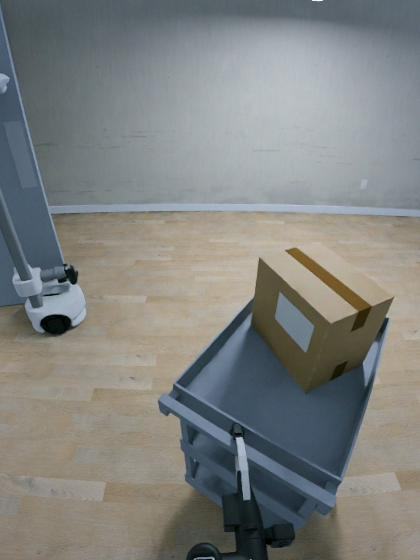

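move(blocking=false, r2={"base":{"rotate_rad":-0.55},"contact_limits":{"rotate_rad":0.7},"pace":"slow"}, cameras=[])

wait(seconds=4, cameras=[])

move(blocking=false, r2={"base":{"translate_m":-0.1,"strafe_m":0.55},"contact_limits":{"translate_m":0.6}}, cameras=[])

wait(seconds=5, cameras=[])

move(blocking=false, r2={"base":{"rotate_rad":-0.55},"contact_limits":{"rotate_rad":0.7},"pace":"slow"}, cameras=[])

wait(seconds=4, cameras=["r2_head_camera","r2_head_left_camera","r1_head_left_camera"])

Scene clock: 624.57 s.
move: r2 moving
r1: as last shown
r1.base_tilt: forward=-1.6 right=+1.2
r1.lidar_m: 3.48 2.16 1.93 1.96 0.25 0.33 3.94 1.33 2.24 1.84 1.44 1.51
r1.motor_effort: lift_m=+20(20) arm_m=+4(4) wheel_0=+1(1) wheel_1=+6(6) wheel_2=-4(4)
r1.servo_current: wrist_yaw_rad=52(59) wrist_pitch_rad=46(46) wrist_roll_rad=33(59) gripper_m=39(46)
r1.wrist_depth_mm: 136 138 - - 488 262 - / 110 138 - - 508 245 169 / 116 139 250 - 525 249 171 / 131 156 - - 539 251 174 / 140 - - - 544 255 173 / 1138 1229 194 1205 188 255 175 / 878 768 768 809 469 200 175
r2.base_odometry: x=+0.053 y=-2.765 heading=+2.512
r2.turned_by_wheels: -0.125
r2.turned_by_imu: -0.120
r2.base_tilt: forward=-0.7 right=+0.0
r2.lidar_m: 0.43 0.51 2.19 2.05 1.70 1.14 1.05 1.09 1.40 3.18 3.84 0.35
r2.base_status: rotate_rad moving
r2.joint_positions: lift_m=+0.688 arm_m=+0.000 wrist_yaw_rad=+0.008 wrist_pitch_rad=+0.006 wrist_roll_rad=+1.569 gripper_m=-0.037
r2.joint_status: not commanded
r2.measured_speeds: translate_m=+0.000 strafe_m=-0.001 rotate_rad=-0.489 lift_m=+0.000 arm_m=+0.000 wrist_yaw_rad=+0.000 wrist_pitch_rad=+0.000 wrist_roll_rad=+0.000
r2.motor_effort: lift_m=+18(18) arm_m=-5(5) wheel_0=+11(13) wheel_1=+9(10) wheel_2=+11(12)
r2.servo_current: wrist_yaw_rad=52(59) wrist_pitch_rad=52(52) wrist_roll_rad=46(46) gripper_m=98(98)
r2.contact_limits: rotate_rad 0.7
r2.hand_pose: x=+0.4600 y=-0.0852 z=+0.8645 quat_wxyz=(+0.708, +0.706, +0.005, +0.001) (m; r2's base frame)
r2.wrist_depth_mm: - 384 384 - 153 - - / - 392 394 106 166 - - / - - 488 113 180 - - / - - 615 127 200 - - / - - - 138 216 1708 - / - - 186 156 178 1576 477 / - - - - 262 1576 1182
pictures: none
No camera images: "cameras" was empty.

Scene clock: 625.83 s.
earlier move: r2 done
r1.base_odometry: x=-1.692 y=+1.502 heading=-3.076
r1.turned_by_wheels: +0.000
r1.turned_by_imu: +0.000
r1.base_tilt: forward=-1.6 right=+1.3
r1.lidar_m: 3.51 2.12 1.94 1.97 0.25 0.36 3.91 1.34 2.22 1.83 1.48 1.89
r1.base_status: not commanded
r1.joint_positions: lift_m=+0.127 arm_m=+0.000 wrist_yaw_rad=+3.090 wrist_pitch_rad=+0.002 wrist_roll_rad=+0.000 gripper_m=+0.056
r1.joint_status: not commanded
r1.measured_speeds: all 0
r1.motor_effort: lift_m=+20(20) arm_m=+4(4) wheel_0=+1(1) wheel_1=+6(6) wheel_2=-4(4)
r1.servo_current: wrist_yaw_rad=52(65) wrist_pitch_rad=39(52) wrist_roll_rad=59(59) gripper_m=46(46)
r1.hand_pose: x=-0.1126 y=+0.1022 z=+0.3045 quat_wxyz=(+0.026, -0.001, +0.000, +1.000) (m; r1's base frame)
r1.wrist_depth_mm: 136 138 - - 488 262 - / 110 138 - - 508 246 169 / 116 138 251 - 525 249 171 / 131 156 - - 539 253 173 / 139 - - - 549 254 174 / 1138 1229 193 1160 187 255 175 / 866 768 759 798 473 201 175
r2.base_odometry: x=+0.053 y=-2.764 heading=+2.087
r2.turned_by_wheels: -0.424
r2.turned_by_imu: -0.412
r2.base_tilt: forward=-0.7 right=+0.1
r2.lidar_m: 0.37 0.35 1.86 2.13 2.06 1.51 1.12 1.06 1.12 1.53 3.74 0.45
r2.base_status: done
r2.joint_positions: lift_m=+0.688 arm_m=+0.000 wrist_yaw_rad=+0.000 wrist_pitch_rad=+0.006 wrist_roll_rad=+1.569 gripper_m=-0.037
r2.joint_status: not commanded
r2.measured_speeds: all 0
r2.motor_effort: lift_m=+18(18) arm_m=-5(5) wheel_0=+4(15) wheel_1=+4(10) wheel_2=+8(14)
r2.servo_current: wrist_yaw_rad=33(59) wrist_pitch_rad=46(52) wrist_roll_rad=52(59) gripper_m=91(104)
r2.contact_limits: rotate_rad 0.7
r2.hand_pose: x=+0.4594 y=-0.0873 z=+0.8645 quat_wxyz=(+0.708, +0.706, +0.002, -0.002) (m; r2's base frame)
r2.wrist_depth_mm: - - - 263 272 283 294 / - - - 195 260 1618 1160 / - - - 189 251 1661 - / - - 574 180 241 809 - / - 469 462 176 234 831 - / - - 186 168 179 - - / - - 525 - 221 - -
wait: 1.27 of 4 s (r2 has come to rest)
pictures: none
No camera images: "cameras" was empty.

Scene clock: 626.33 s.
move: r2 moving
r1: as last shown
r1.lidar_m: 3.46 2.17 1.91 1.96 0.25 0.36 3.90 1.35 2.21 1.79 1.49 1.98
r1.servo_current: wrist_yaw_rad=33(65) wrist_pitch_rad=39(46) wrist_roll_rad=26(59) gripper_m=39(46)
r1.wrist_depth_mm: 136 138 - - 488 262 - / 111 138 - - 508 245 169 / 116 138 251 - 525 248 171 / 131 156 - - 535 252 173 / 140 - - - 549 254 174 / 1118 1205 194 1205 187 256 175 / 878 759 759 798 473 200 174
r2.base_odometry: x=+0.028 y=-2.786 heading=+2.087
r2.turned_by_wheels: +0.000
r2.turned_by_imu: +0.000
r2.base_tilt: forward=-0.7 right=+0.1
r2.lidar_m: 0.35 0.36 1.82 2.13 2.02 1.54 1.12 1.06 1.08 1.57 3.78 0.44
r2.base_status: translate_m moving; strafe_m moving
r2.joint_positions: lift_m=+0.688 arm_m=+0.000 wrist_yaw_rad=-0.001 wrist_pitch_rad=+0.006 wrist_roll_rad=+1.569 gripper_m=-0.037
r2.joint_status: not commanded
r2.measured_speeds: translate_m=-0.022 strafe_m=+0.127 rotate_rad=+0.002 lift_m=+0.000 arm_m=+0.000 wrist_yaw_rad=-0.001 wrist_pitch_rad=+0.000 wrist_roll_rad=+0.000
r2.motor_effort: lift_m=+18(18) arm_m=-5(5) wheel_0=-14(14) wheel_1=+9(10) wheel_2=+6(9)
r2.servo_current: wrist_yaw_rad=46(59) wrist_pitch_rad=46(52) wrist_roll_rad=46(52) gripper_m=98(98)
r2.contact_limits: translate_m 0.6
r2.hand_pose: x=+0.4593 y=-0.0877 z=+0.8645 quat_wxyz=(+0.708, +0.706, +0.002, -0.002) (m; r2's base frame)
r2.wrist_depth_mm: - - - 201 268 300 298 / - - - 193 257 1708 1160 / - - - 186 249 1756 - / - - 554 181 241 820 - / - 473 462 175 233 820 - / - - 185 168 179 - - / - - 525 - 220 - -
pictures: none
No camera images: "cameras" was empty.

Scene clock: 629.10 s.
earlier move: r2 done
r1.base_odometry: x=-1.692 y=+1.502 heading=-3.076
r1.turned_by_wheels: +0.000
r1.turned_by_imu: +0.000
r1.base_tilt: forward=-1.6 right=+1.3
r1.lidar_m: 3.48 2.18 1.94 1.97 0.25 0.34 3.92 1.35 2.23 1.44 1.27 4.81
r1.base_status: not commanded
r1.joint_positions: lift_m=+0.127 arm_m=+0.000 wrist_yaw_rad=+3.090 wrist_pitch_rad=+0.002 wrist_roll_rad=+0.000 gripper_m=+0.056
r1.joint_status: not commanded
r1.measured_speeds: all 0
r1.motor_effort: lift_m=+20(20) arm_m=+4(4) wheel_0=+1(1) wheel_1=+6(6) wheel_2=-4(4)
r1.servo_current: wrist_yaw_rad=46(65) wrist_pitch_rad=39(52) wrist_roll_rad=39(65) gripper_m=46(46)
r1.hand_pose: x=-0.1126 y=+0.1022 z=+0.3045 quat_wxyz=(+0.026, -0.001, +0.000, +1.000) (m; r1's base frame)
r1.wrist_depth_mm: 136 138 - - 488 262 - / 111 138 - - 504 246 170 / 116 139 252 - 525 248 171 / 131 156 - - 535 252 173 / 140 - - - 549 255 174 / 1118 1229 193 1205 187 256 175 / 878 759 768 798 473 199 174
r2.base_odometry: x=-0.376 y=-3.123 heading=+2.088
r2.turned_by_wheels: +0.001
r2.turned_by_imu: -0.001
r2.base_tilt: forward=-0.6 right=+0.0
r2.lidar_m: 0.43 1.49 1.44 1.57 1.53 1.60 1.29 1.23 1.30 1.79 4.27 0.33
r2.base_status: done
r2.joint_positions: lift_m=+0.688 arm_m=+0.000 wrist_yaw_rad=-0.002 wrist_pitch_rad=+0.006 wrist_roll_rad=+1.569 gripper_m=-0.037
r2.joint_status: not commanded
r2.measured_speeds: all 0
r2.motor_effort: lift_m=+18(19) arm_m=-5(5) wheel_0=+0(18) wheel_1=+3(11) wheel_2=+6(9)
r2.servo_current: wrist_yaw_rad=46(59) wrist_pitch_rad=46(52) wrist_roll_rad=39(59) gripper_m=98(111)
r2.contact_limits: translate_m 0.6
r2.hand_pose: x=+0.4592 y=-0.0880 z=+0.8645 quat_wxyz=(+0.708, +0.706, +0.001, -0.003) (m; r2's base frame)
r2.wrist_depth_mm: - 359 353 - - - - / - 466 445 - - - - / - - 597 - 161 - - / - - - 103 184 549 - / - - - 120 216 1576 484 / - - 185 140 178 1430 455 / - - - - 366 355 370
wait: 2.77 of 5 s (r2 has come to rest)
pictures: none
No camera images: "cameras" was empty.

Scene clock: 629.60 s.
move: r2 moving
r1: as last shown
r1.lidar_m: 3.48 2.17 1.94 1.96 0.25 0.33 3.91 1.34 2.21 1.44 1.28 4.82
r1.servo_current: wrist_yaw_rad=52(65) wrist_pitch_rad=39(46) wrist_roll_rad=52(59) gripper_m=46(46)
r1.wrist_depth_mm: 136 138 - - 484 262 - / 111 138 - - 512 247 170 / 116 139 252 - 521 249 171 / 131 156 - - 535 252 173 / 140 - - - 549 255 173 / 1118 1229 193 1205 187 255 175 / 878 768 759 798 473 200 175
r2.base_odometry: x=-0.376 y=-3.123 heading=+1.963
r2.turned_by_wheels: -0.125
r2.turned_by_imu: -0.120
r2.base_tilt: forward=-0.6 right=+0.1
r2.lidar_m: 0.44 3.50 1.46 1.65 1.52 1.57 1.34 1.23 1.28 1.62 3.50 0.36
r2.base_status: rotate_rad moving
r2.joint_positions: lift_m=+0.688 arm_m=+0.000 wrist_yaw_rad=+0.009 wrist_pitch_rad=+0.006 wrist_roll_rad=+1.569 gripper_m=-0.037
r2.joint_status: not commanded
r2.measured_speeds: translate_m=+0.000 strafe_m=+0.000 rotate_rad=-0.488 lift_m=+0.000 arm_m=+0.000 wrist_yaw_rad=+0.000 wrist_pitch_rad=+0.000 wrist_roll_rad=+0.000
r2.motor_effort: lift_m=+18(19) arm_m=-5(5) wheel_0=+16(16) wheel_1=+8(10) wheel_2=+13(13)
r2.servo_current: wrist_yaw_rad=59(65) wrist_pitch_rad=52(52) wrist_roll_rad=52(59) gripper_m=98(98)
r2.contact_limits: rotate_rad 0.7
r2.hand_pose: x=+0.4601 y=-0.0849 z=+0.8645 quat_wxyz=(+0.708, +0.706, +0.005, +0.001) (m; r2's base frame)
r2.wrist_depth_mm: - 357 359 - 144 - - / - 402 402 - 160 - - / - - 508 105 172 - - / - - - 116 191 - - / - - - 130 214 1537 512 / - - - 144 178 1576 466 / - - - - 276 357 1205
pictures: none
No camera images: "cameras" was empty.

Scene clock: 630.87 s.
earlier move: r2 done
r1.base_odometry: x=-1.692 y=+1.502 heading=-3.076
r1.turned_by_wheels: +0.000
r1.turned_by_imu: +0.000
r1.base_tilt: forward=-1.6 right=+1.3
r1.lidar_m: 3.46 2.16 1.95 1.96 0.25 0.32 3.90 1.35 2.25 1.44 1.47 4.80
r1.base_status: not commanded
r1.joint_positions: lift_m=+0.127 arm_m=+0.000 wrist_yaw_rad=+3.090 wrist_pitch_rad=+0.002 wrist_roll_rad=+0.000 gripper_m=+0.056
r1.joint_status: not commanded
r1.measured_speeds: all 0
r1.motor_effort: lift_m=+20(20) arm_m=+4(4) wheel_0=+1(1) wheel_1=+6(6) wheel_2=-4(4)
r1.servo_current: wrist_yaw_rad=52(72) wrist_pitch_rad=52(52) wrist_roll_rad=59(65) gripper_m=39(46)
r1.hand_pose: x=-0.1126 y=+0.1022 z=+0.3045 quat_wxyz=(+0.026, -0.001, +0.000, +1.000) (m; r1's base frame)
r1.wrist_depth_mm: 136 138 - - 484 260 - / 110 138 - - 504 245 170 / 116 139 251 - 521 248 171 / 131 156 - - 530 253 173 / 140 - - - 549 253 174 / 1138 1205 194 1182 188 256 175 / 878 768 750 809 473 201 174
r2.base_odometry: x=-0.376 y=-3.123 heading=+1.539
r2.turned_by_wheels: -0.424
r2.turned_by_imu: -0.412
r2.base_tilt: forward=-0.7 right=+0.1
r2.lidar_m: 0.36 0.36 1.51 1.44 1.61 1.53 1.60 1.31 1.23 1.31 1.79 0.43
r2.base_status: done
r2.joint_positions: lift_m=+0.688 arm_m=+0.000 wrist_yaw_rad=+0.002 wrist_pitch_rad=+0.006 wrist_roll_rad=+1.569 gripper_m=-0.037
r2.joint_status: not commanded
r2.measured_speeds: all 0
r2.motor_effort: lift_m=+18(19) arm_m=-5(5) wheel_0=+2(18) wheel_1=+3(12) wheel_2=+9(13)
r2.servo_current: wrist_yaw_rad=46(72) wrist_pitch_rad=46(52) wrist_roll_rad=39(59) gripper_m=98(104)
r2.contact_limits: rotate_rad 0.7
r2.hand_pose: x=+0.4595 y=-0.0869 z=+0.8645 quat_wxyz=(+0.708, +0.706, +0.003, -0.001) (m; r2's base frame)
r2.wrist_depth_mm: - - - 186 251 1537 1138 / - - - 182 245 1661 521 / - - - 179 241 798 - / - - 484 234 236 842 - / - - 477 173 232 831 - / - - 185 168 178 - - / - - 549 - 224 - -
wait: 1.27 of 4 s (r2 has come to rest)
pictures: r1_head_left_camera, r2_head_camera, r2_head_left_camera
Images, in order (width x height): r1_head_left_camera 420x672, r2_head_camera 420x560, r2_head_left_camera 420x672.

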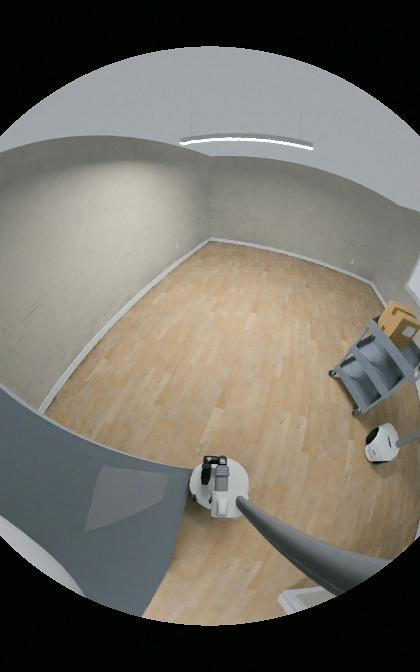

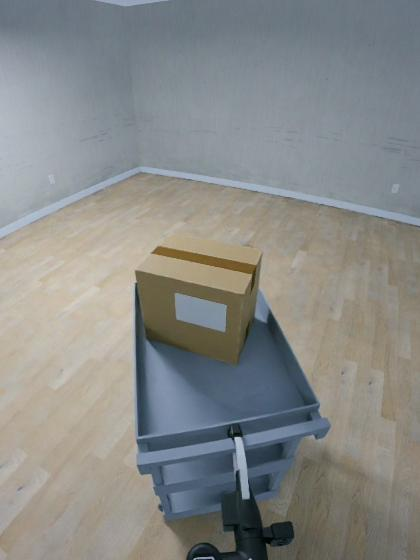

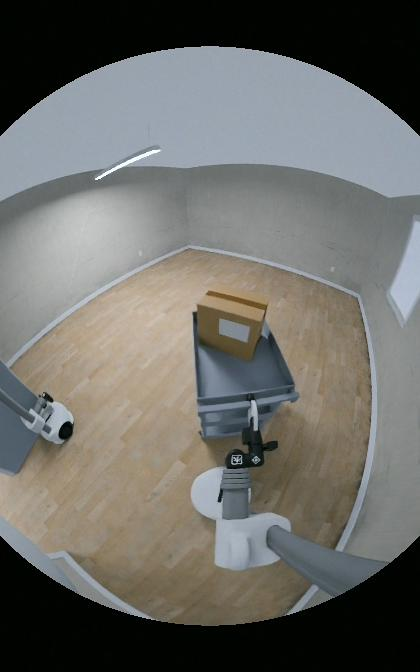

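move(blocking=false, r2={"base":{"translate_m":0.0,"strafe_m":0.55},"contact_limits":{"translate_m":0.6}}, cameras=[])

wait(seconds=5, cameras=[])

move(blocking=false, r2={"base":{"rotate_rad":-0.59},"contact_limits":{"rotate_rad":0.7},"pace":"slow"}, cameras=[])

wait(seconds=4, cameras=["r2_head_left_camera","r1_head_left_camera","r2_head_camera"])

Scene clock: 650.57 s.
move: r2 moving
r1: as last shown
r1.lidar_m: 3.45 2.13 1.93 1.98 0.25 0.35 3.90 1.32 2.22 1.39 1.45 4.80
r1.motor_effort: lift_m=+20(20) arm_m=+4(4) wheel_0=+0(1) wheel_1=+6(6) wheel_2=-4(4)
r1.servo_current: wrist_yaw_rad=39(59) wrist_pitch_rad=46(46) wrist_roll_rad=26(59) gripper_m=39(46)
r1.wrist_depth_mm: 136 138 - - 488 262 - / 110 138 - - 508 246 169 / 116 138 253 - 521 248 171 / 131 156 - - 530 252 173 / 139 - - - 554 255 174 / 1118 1229 193 1205 187 255 174 / 891 759 750 798 473 200 174
r2.base_odometry: x=-0.412 y=-3.122 heading=+1.539
r2.turned_by_wheels: +0.000
r2.turned_by_imu: +0.000
r2.base_tilt: forward=-0.7 right=+0.1
r2.lidar_m: 0.37 0.40 1.49 1.40 1.58 1.51 1.57 1.35 1.27 1.32 1.80 0.42
r2.base_status: translate_m moving; strafe_m moving
r2.joint_positions: lift_m=+0.688 arm_m=+0.000 wrist_yaw_rad=-0.002 wrist_pitch_rad=+0.006 wrist_roll_rad=+1.569 gripper_m=-0.037
r2.joint_status: not commanded
r2.measured_speeds: translate_m=+0.000 strafe_m=+0.141 rotate_rad=-0.001 lift_m=+0.000 arm_m=+0.000 wrist_yaw_rad=-0.001 wrist_pitch_rad=+0.000 wrist_roll_rad=+0.000
r2.motor_effort: lift_m=+18(18) arm_m=-5(5) wheel_0=-9(14) wheel_1=+11(12) wheel_2=+1(7)
r2.servo_current: wrist_yaw_rad=46(52) wrist_pitch_rad=52(52) wrist_roll_rad=52(59) gripper_m=98(98)
r2.contact_limits: translate_m 0.6
r2.hand_pose: x=+0.4592 y=-0.0879 z=+0.8645 quat_wxyz=(+0.708, +0.706, +0.001, -0.003) (m; r2's base frame)
r2.wrist_depth_mm: - - - 183 246 1499 1118 / - - - 180 242 1708 488 / - - - 177 237 768 - / - - 469 233 235 842 - / - - 480 172 231 831 - / - - 185 168 179 - - / - - 559 - 224 135 -
pictures: none
No camera images: "cameras" was empty.

Scene clock: 653.23 s.
earlier move: r2 done
r1.base_odometry: x=-1.692 y=+1.502 heading=-3.076
r1.turned_by_wheels: +0.000
r1.turned_by_imu: +0.000
r1.base_tilt: forward=-1.6 right=+1.3
r1.lidar_m: 3.46 2.16 1.94 1.94 0.25 0.35 3.90 1.33 2.20 0.88 1.03 4.79
r1.base_status: not commanded
r1.joint_positions: lift_m=+0.127 arm_m=+0.000 wrist_yaw_rad=+3.090 wrist_pitch_rad=+0.002 wrist_roll_rad=+0.000 gripper_m=+0.056
r1.joint_status: not commanded
r1.measured_speeds: all 0
r1.motor_effort: lift_m=+20(20) arm_m=+4(4) wheel_0=+1(1) wheel_1=+6(6) wheel_2=-4(4)
r1.servo_current: wrist_yaw_rad=46(78) wrist_pitch_rad=39(52) wrist_roll_rad=46(72) gripper_m=46(46)
r1.hand_pose: x=-0.1126 y=+0.1022 z=+0.3045 quat_wxyz=(+0.026, -0.001, +0.000, +1.000) (m; r1's base frame)
r1.wrist_depth_mm: 136 138 - - 488 260 - / 110 138 - - 508 246 169 / 116 139 252 - 521 249 171 / 131 156 - - 544 253 173 / 140 - - - 544 254 174 / 1138 1229 193 1182 187 255 174 / 866 759 750 798 473 200 175
r2.base_odometry: x=-0.925 y=-3.105 heading=+1.539
r2.turned_by_wheels: +0.000
r2.turned_by_imu: -0.001
r2.base_tilt: forward=-0.6 right=+0.1
r2.lidar_m: 0.43 3.15 0.94 0.92 1.62 1.25 1.32 1.81 1.69 1.81 2.44 0.31
r2.base_status: done
r2.joint_positions: lift_m=+0.688 arm_m=+0.000 wrist_yaw_rad=-0.003 wrist_pitch_rad=+0.006 wrist_roll_rad=+1.569 gripper_m=-0.037
r2.joint_status: not commanded
r2.measured_speeds: all 0
r2.motor_effort: lift_m=+18(19) arm_m=-5(5) wheel_0=+0(18) wheel_1=+2(12) wheel_2=+0(7)
r2.servo_current: wrist_yaw_rad=46(59) wrist_pitch_rad=46(52) wrist_roll_rad=46(59) gripper_m=85(104)
r2.contact_limits: translate_m 0.6
r2.hand_pose: x=+0.4591 y=-0.0882 z=+0.8645 quat_wxyz=(+0.708, +0.706, +0.001, -0.003) (m; r2's base frame)
r2.wrist_depth_mm: - 355 355 - - - - / - 477 459 - - - - / - - - - 163 - - / - - - - 183 544 - / - - - 118 216 1618 477 / - - 183 138 179 1499 1182 / - - - - 359 359 373
wait: 2.67 of 5 s (r2 has come to rest)
pictures: none
No camera images: "cameras" was empty.

Scene clock: 653.73 s.
move: r2 moving
r1: as last shown
r1.base_tilt: forward=-1.6 right=+1.2
r1.lidar_m: 3.50 2.18 1.93 1.97 0.25 0.33 3.89 1.33 2.22 0.89 1.05 4.82
r1.motor_effort: lift_m=+20(20) arm_m=+4(4) wheel_0=+0(1) wheel_1=+6(6) wheel_2=-4(4)
r1.servo_current: wrist_yaw_rad=65(65) wrist_pitch_rad=39(46) wrist_roll_rad=46(59) gripper_m=39(46)
r1.wrist_depth_mm: 136 138 - - 488 260 - / 111 138 - - 508 246 170 / 116 139 251 - 525 248 171 / 131 156 - - 535 253 174 / 140 - - - 544 254 174 / 1118 1229 193 1205 189 256 174 / 891 759 759 788 473 200 175
r2.base_odometry: x=-0.925 y=-3.105 heading=+1.415
r2.turned_by_wheels: -0.124
r2.turned_by_imu: -0.120
r2.base_tilt: forward=-0.7 right=+0.1
r2.lidar_m: 0.42 3.30 0.99 0.92 1.50 1.25 1.27 1.64 1.71 1.74 2.18 0.35
r2.base_status: rotate_rad moving
r2.joint_positions: lift_m=+0.688 arm_m=+0.000 wrist_yaw_rad=+0.009 wrist_pitch_rad=+0.006 wrist_roll_rad=+1.569 gripper_m=-0.037
r2.joint_status: not commanded
r2.measured_speeds: translate_m=+0.000 strafe_m=+0.000 rotate_rad=-0.489 lift_m=+0.000 arm_m=+0.000 wrist_yaw_rad=+0.000 wrist_pitch_rad=+0.000 wrist_roll_rad=+0.000
r2.motor_effort: lift_m=+18(19) arm_m=-5(5) wheel_0=+12(14) wheel_1=+8(11) wheel_2=+10(12)
r2.servo_current: wrist_yaw_rad=52(59) wrist_pitch_rad=46(52) wrist_roll_rad=46(59) gripper_m=98(98)
r2.contact_limits: rotate_rad 0.7
r2.hand_pose: x=+0.4601 y=-0.0849 z=+0.8645 quat_wxyz=(+0.708, +0.706, +0.005, +0.001) (m; r2's base frame)
r2.wrist_depth_mm: - 343 349 - 138 - - / - 415 415 - 155 - - / - - 535 - 168 - - / - - - 108 188 - - / - - - 125 212 1537 492 / - - - 145 178 1576 462 / - - - - 342 349 404
pictures: none
No camera images: "cameras" was empty.

Scene clock: 655.07 s.
earlier move: r2 done
r1.base_odometry: x=-1.692 y=+1.502 heading=-3.076
r1.turned_by_wheels: +0.000
r1.turned_by_imu: +0.000
r1.base_tilt: forward=-1.6 right=+1.3
r1.lidar_m: 3.49 2.17 1.94 1.97 0.25 0.34 3.93 1.35 2.28 0.90 1.17 4.82
r1.base_status: not commanded
r1.joint_positions: lift_m=+0.127 arm_m=+0.000 wrist_yaw_rad=+3.090 wrist_pitch_rad=+0.002 wrist_roll_rad=+0.000 gripper_m=+0.056
r1.joint_status: not commanded
r1.measured_speeds: all 0
r1.motor_effort: lift_m=+20(20) arm_m=+4(4) wheel_0=+0(1) wheel_1=+6(6) wheel_2=-4(4)
r1.servo_current: wrist_yaw_rad=46(72) wrist_pitch_rad=39(46) wrist_roll_rad=52(65) gripper_m=39(46)
r1.hand_pose: x=-0.1126 y=+0.1022 z=+0.3045 quat_wxyz=(+0.026, -0.001, +0.000, +1.000) (m; r1's base frame)
r1.wrist_depth_mm: 136 138 - - 492 262 - / 111 138 - - 508 246 170 / 116 139 252 - 521 249 171 / 131 156 - - 539 251 173 / 139 - - - 544 254 174 / 1098 1205 193 1182 187 255 174 / 866 768 750 798 469 201 175
r2.base_odometry: x=-0.925 y=-3.105 heading=+0.951
r2.turned_by_wheels: -0.464
r2.turned_by_imu: -0.451
r2.base_tilt: forward=-0.7 right=+0.1
r2.lidar_m: 0.36 0.38 3.23 0.96 0.92 1.56 1.26 1.27 1.71 1.71 1.73 0.44
r2.base_status: done
r2.joint_positions: lift_m=+0.688 arm_m=+0.000 wrist_yaw_rad=+0.002 wrist_pitch_rad=+0.006 wrist_roll_rad=+1.569 gripper_m=-0.037
r2.joint_status: not commanded
r2.measured_speeds: all 0
r2.motor_effort: lift_m=+18(19) arm_m=-5(5) wheel_0=+5(14) wheel_1=+4(11) wheel_2=+8(12)
r2.servo_current: wrist_yaw_rad=39(65) wrist_pitch_rad=39(52) wrist_roll_rad=52(65) gripper_m=98(104)
r2.contact_limits: rotate_rad 0.7
r2.hand_pose: x=+0.4596 y=-0.0869 z=+0.8645 quat_wxyz=(+0.708, +0.706, +0.003, -0.001) (m; r2's base frame)
r2.wrist_depth_mm: - - - 192 260 1336 1025 / - - - 188 251 1618 521 / - - - 182 246 1618 - / - - 517 179 239 842 - / - 492 473 175 233 820 - / - - 185 168 179 - - / - - 544 - 223 - -
wait: 1.33 of 4 s (r2 has come to rest)
pictures: r1_head_left_camera, r2_head_camera, r2_head_left_camera
Images, in order (width x height): r1_head_left_camera 420x672, r2_head_camera 420x560, r2_head_left_camera 420x672.

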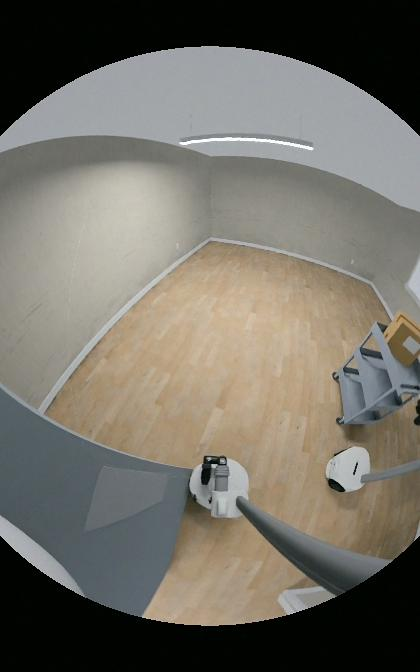

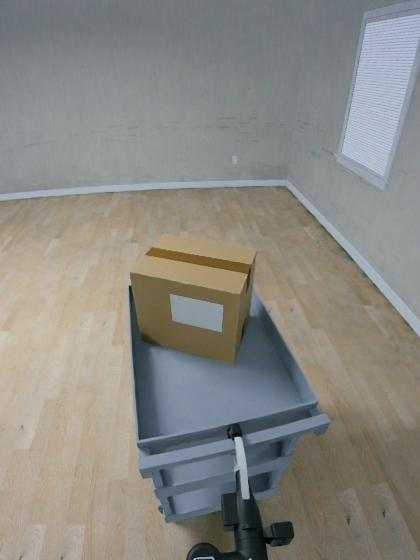

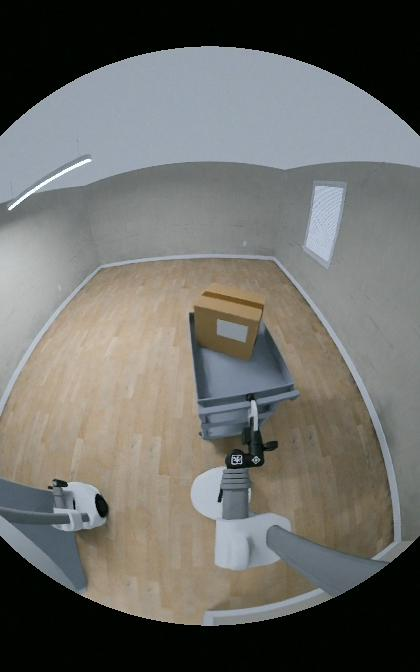

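move(blocking=false, r2={"base":{"translate_m":-0.2,"strafe_m":0.46},"contact_limits":{"translate_m":0.6}}, cameras=[])

wait(seconds=5, cameras=["r2_head_left_camera","r1_head_left_camera","r2_head_camera"])

Scene clock: 668.27 s.
move: r2 moving
r1: as last shown
r1.lidar_m: 3.48 2.13 1.94 1.98 0.25 0.34 3.90 1.33 2.25 0.87 1.15 4.79
r1.motor_effort: lift_m=+20(20) arm_m=+4(4) wheel_0=+1(1) wheel_1=+5(6) wheel_2=-4(4)
r1.servo_current: wrist_yaw_rad=59(72) wrist_pitch_rad=39(46) wrist_roll_rad=52(59) gripper_m=39(46)
r1.wrist_depth_mm: 136 138 - - 488 262 - / 110 138 - - 508 246 169 / 116 139 252 - 525 249 171 / 131 156 - - 539 253 173 / 140 - - - 544 255 174 / 1118 1229 193 1205 188 256 174 / 866 759 759 798 473 200 175
r2.base_odometry: x=-0.956 y=-3.099 heading=+0.951
r2.turned_by_wheels: +0.000
r2.turned_by_imu: +0.001
r2.base_tilt: forward=-0.6 right=+0.1
r2.lidar_m: 0.36 0.37 3.21 0.93 0.88 1.53 1.25 1.30 1.69 1.74 1.76 0.44
r2.base_status: translate_m moving; strafe_m moving
r2.joint_positions: lift_m=+0.688 arm_m=+0.000 wrist_yaw_rad=+0.002 wrist_pitch_rad=+0.006 wrist_roll_rad=+1.569 gripper_m=-0.037
r2.joint_status: not commanded
r2.measured_speeds: translate_m=-0.049 strafe_m=+0.112 rotate_rad=-0.003 lift_m=+0.000 arm_m=+0.000 wrist_yaw_rad=-0.006 wrist_pitch_rad=+0.000 wrist_roll_rad=+0.000
r2.motor_effort: lift_m=+18(19) arm_m=-5(6) wheel_0=-12(14) wheel_1=+9(9) wheel_2=+9(13)
r2.servo_current: wrist_yaw_rad=46(52) wrist_pitch_rad=46(46) wrist_roll_rad=52(59) gripper_m=98(98)
r2.contact_limits: translate_m 0.6
r2.hand_pose: x=+0.4595 y=-0.0869 z=+0.8645 quat_wxyz=(+0.708, +0.706, +0.003, -0.001) (m; r2's base frame)
r2.wrist_depth_mm: - - - 190 254 1499 1138 / - - - 186 247 1618 521 / - - - 180 242 809 - / - - 492 236 236 831 - / - - 477 173 232 820 - / - - 185 169 179 - - / - - 554 - 224 - -
pictures: none
No camera images: "cameras" was empty.

Scene clock: 671.00 s.
earlier move: r2 done
r1.base_odometry: x=-1.692 y=+1.502 heading=-3.076
r1.turned_by_wheels: +0.000
r1.turned_by_imu: +0.000
r1.base_tilt: forward=-1.6 right=+1.3
r1.lidar_m: 3.48 2.17 1.96 1.95 0.25 0.34 3.93 1.34 0.42 0.41 0.88 4.80
r1.base_status: not commanded
r1.joint_positions: lift_m=+0.127 arm_m=+0.000 wrist_yaw_rad=+3.090 wrist_pitch_rad=+0.002 wrist_roll_rad=+0.000 gripper_m=+0.056
r1.joint_status: not commanded
r1.measured_speeds: all 0
r1.motor_effort: lift_m=+20(20) arm_m=+4(4) wheel_0=+1(1) wheel_1=+6(6) wheel_2=-4(4)
r1.servo_current: wrist_yaw_rad=52(72) wrist_pitch_rad=33(52) wrist_roll_rad=52(59) gripper_m=39(52)
r1.hand_pose: x=-0.1126 y=+0.1022 z=+0.3045 quat_wxyz=(+0.026, -0.001, +0.000, +1.000) (m; r1's base frame)
r1.wrist_depth_mm: 136 138 - - 488 260 - / 111 138 - - 504 245 170 / 116 138 251 - 521 248 171 / 131 155 - - 539 252 174 / 140 - - - 549 254 174 / 1118 1229 194 1205 187 255 175 / 866 750 750 798 469 200 175
r2.base_odometry: x=-1.416 y=-3.001 heading=+0.951
r2.turned_by_wheels: +0.000
r2.turned_by_imu: -0.002
r2.base_tilt: forward=-0.7 right=+0.0
r2.lidar_m: 0.44 3.93 2.74 0.43 0.43 1.00 - 1.14 1.49 2.17 0.34 0.30
r2.base_status: done
r2.joint_positions: lift_m=+0.688 arm_m=+0.000 wrist_yaw_rad=-0.004 wrist_pitch_rad=+0.006 wrist_roll_rad=+1.569 gripper_m=-0.037
r2.joint_status: not commanded
r2.measured_speeds: all 0
r2.motor_effort: lift_m=+19(19) arm_m=-5(6) wheel_0=+1(18) wheel_1=+1(10) wheel_2=+2(13)
r2.servo_current: wrist_yaw_rad=39(59) wrist_pitch_rad=46(52) wrist_roll_rad=46(59) gripper_m=98(104)
r2.contact_limits: translate_m 0.6
r2.hand_pose: x=+0.4590 y=-0.0885 z=+0.8645 quat_wxyz=(+0.708, +0.706, +0.001, -0.003) (m; r2's base frame)
r2.wrist_depth_mm: - - - - - - - / - - - - - - - / - - - - - - - / - - - - - - 466 / - - - - - 1499 449 / - - - - - 382 389 / - - - - - 1537 1118
wait: 2.73 of 5 s (r2 has come to rest)
pictures: r1_head_left_camera, r2_head_camera, r2_head_left_camera
Images, in order (width x height): r1_head_left_camera 420x672, r2_head_camera 420x560, r2_head_left_camera 420x672.

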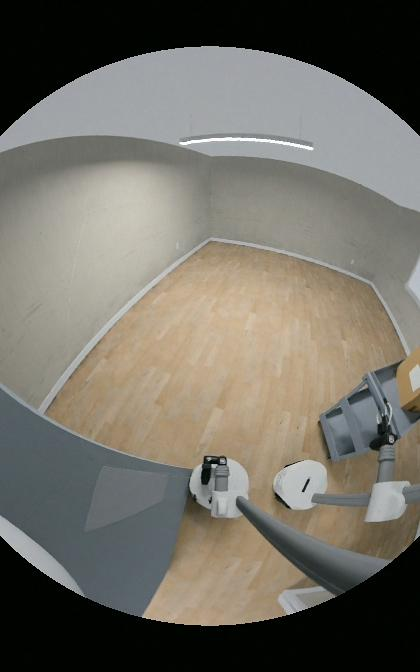

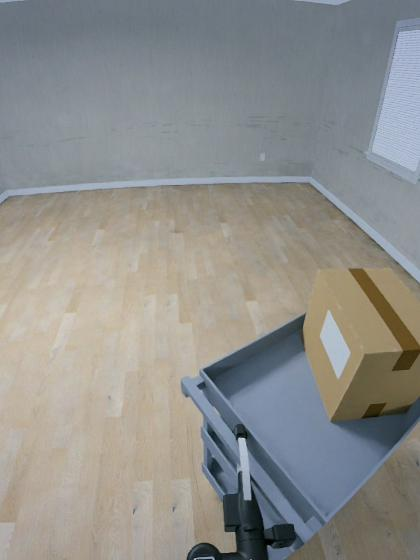

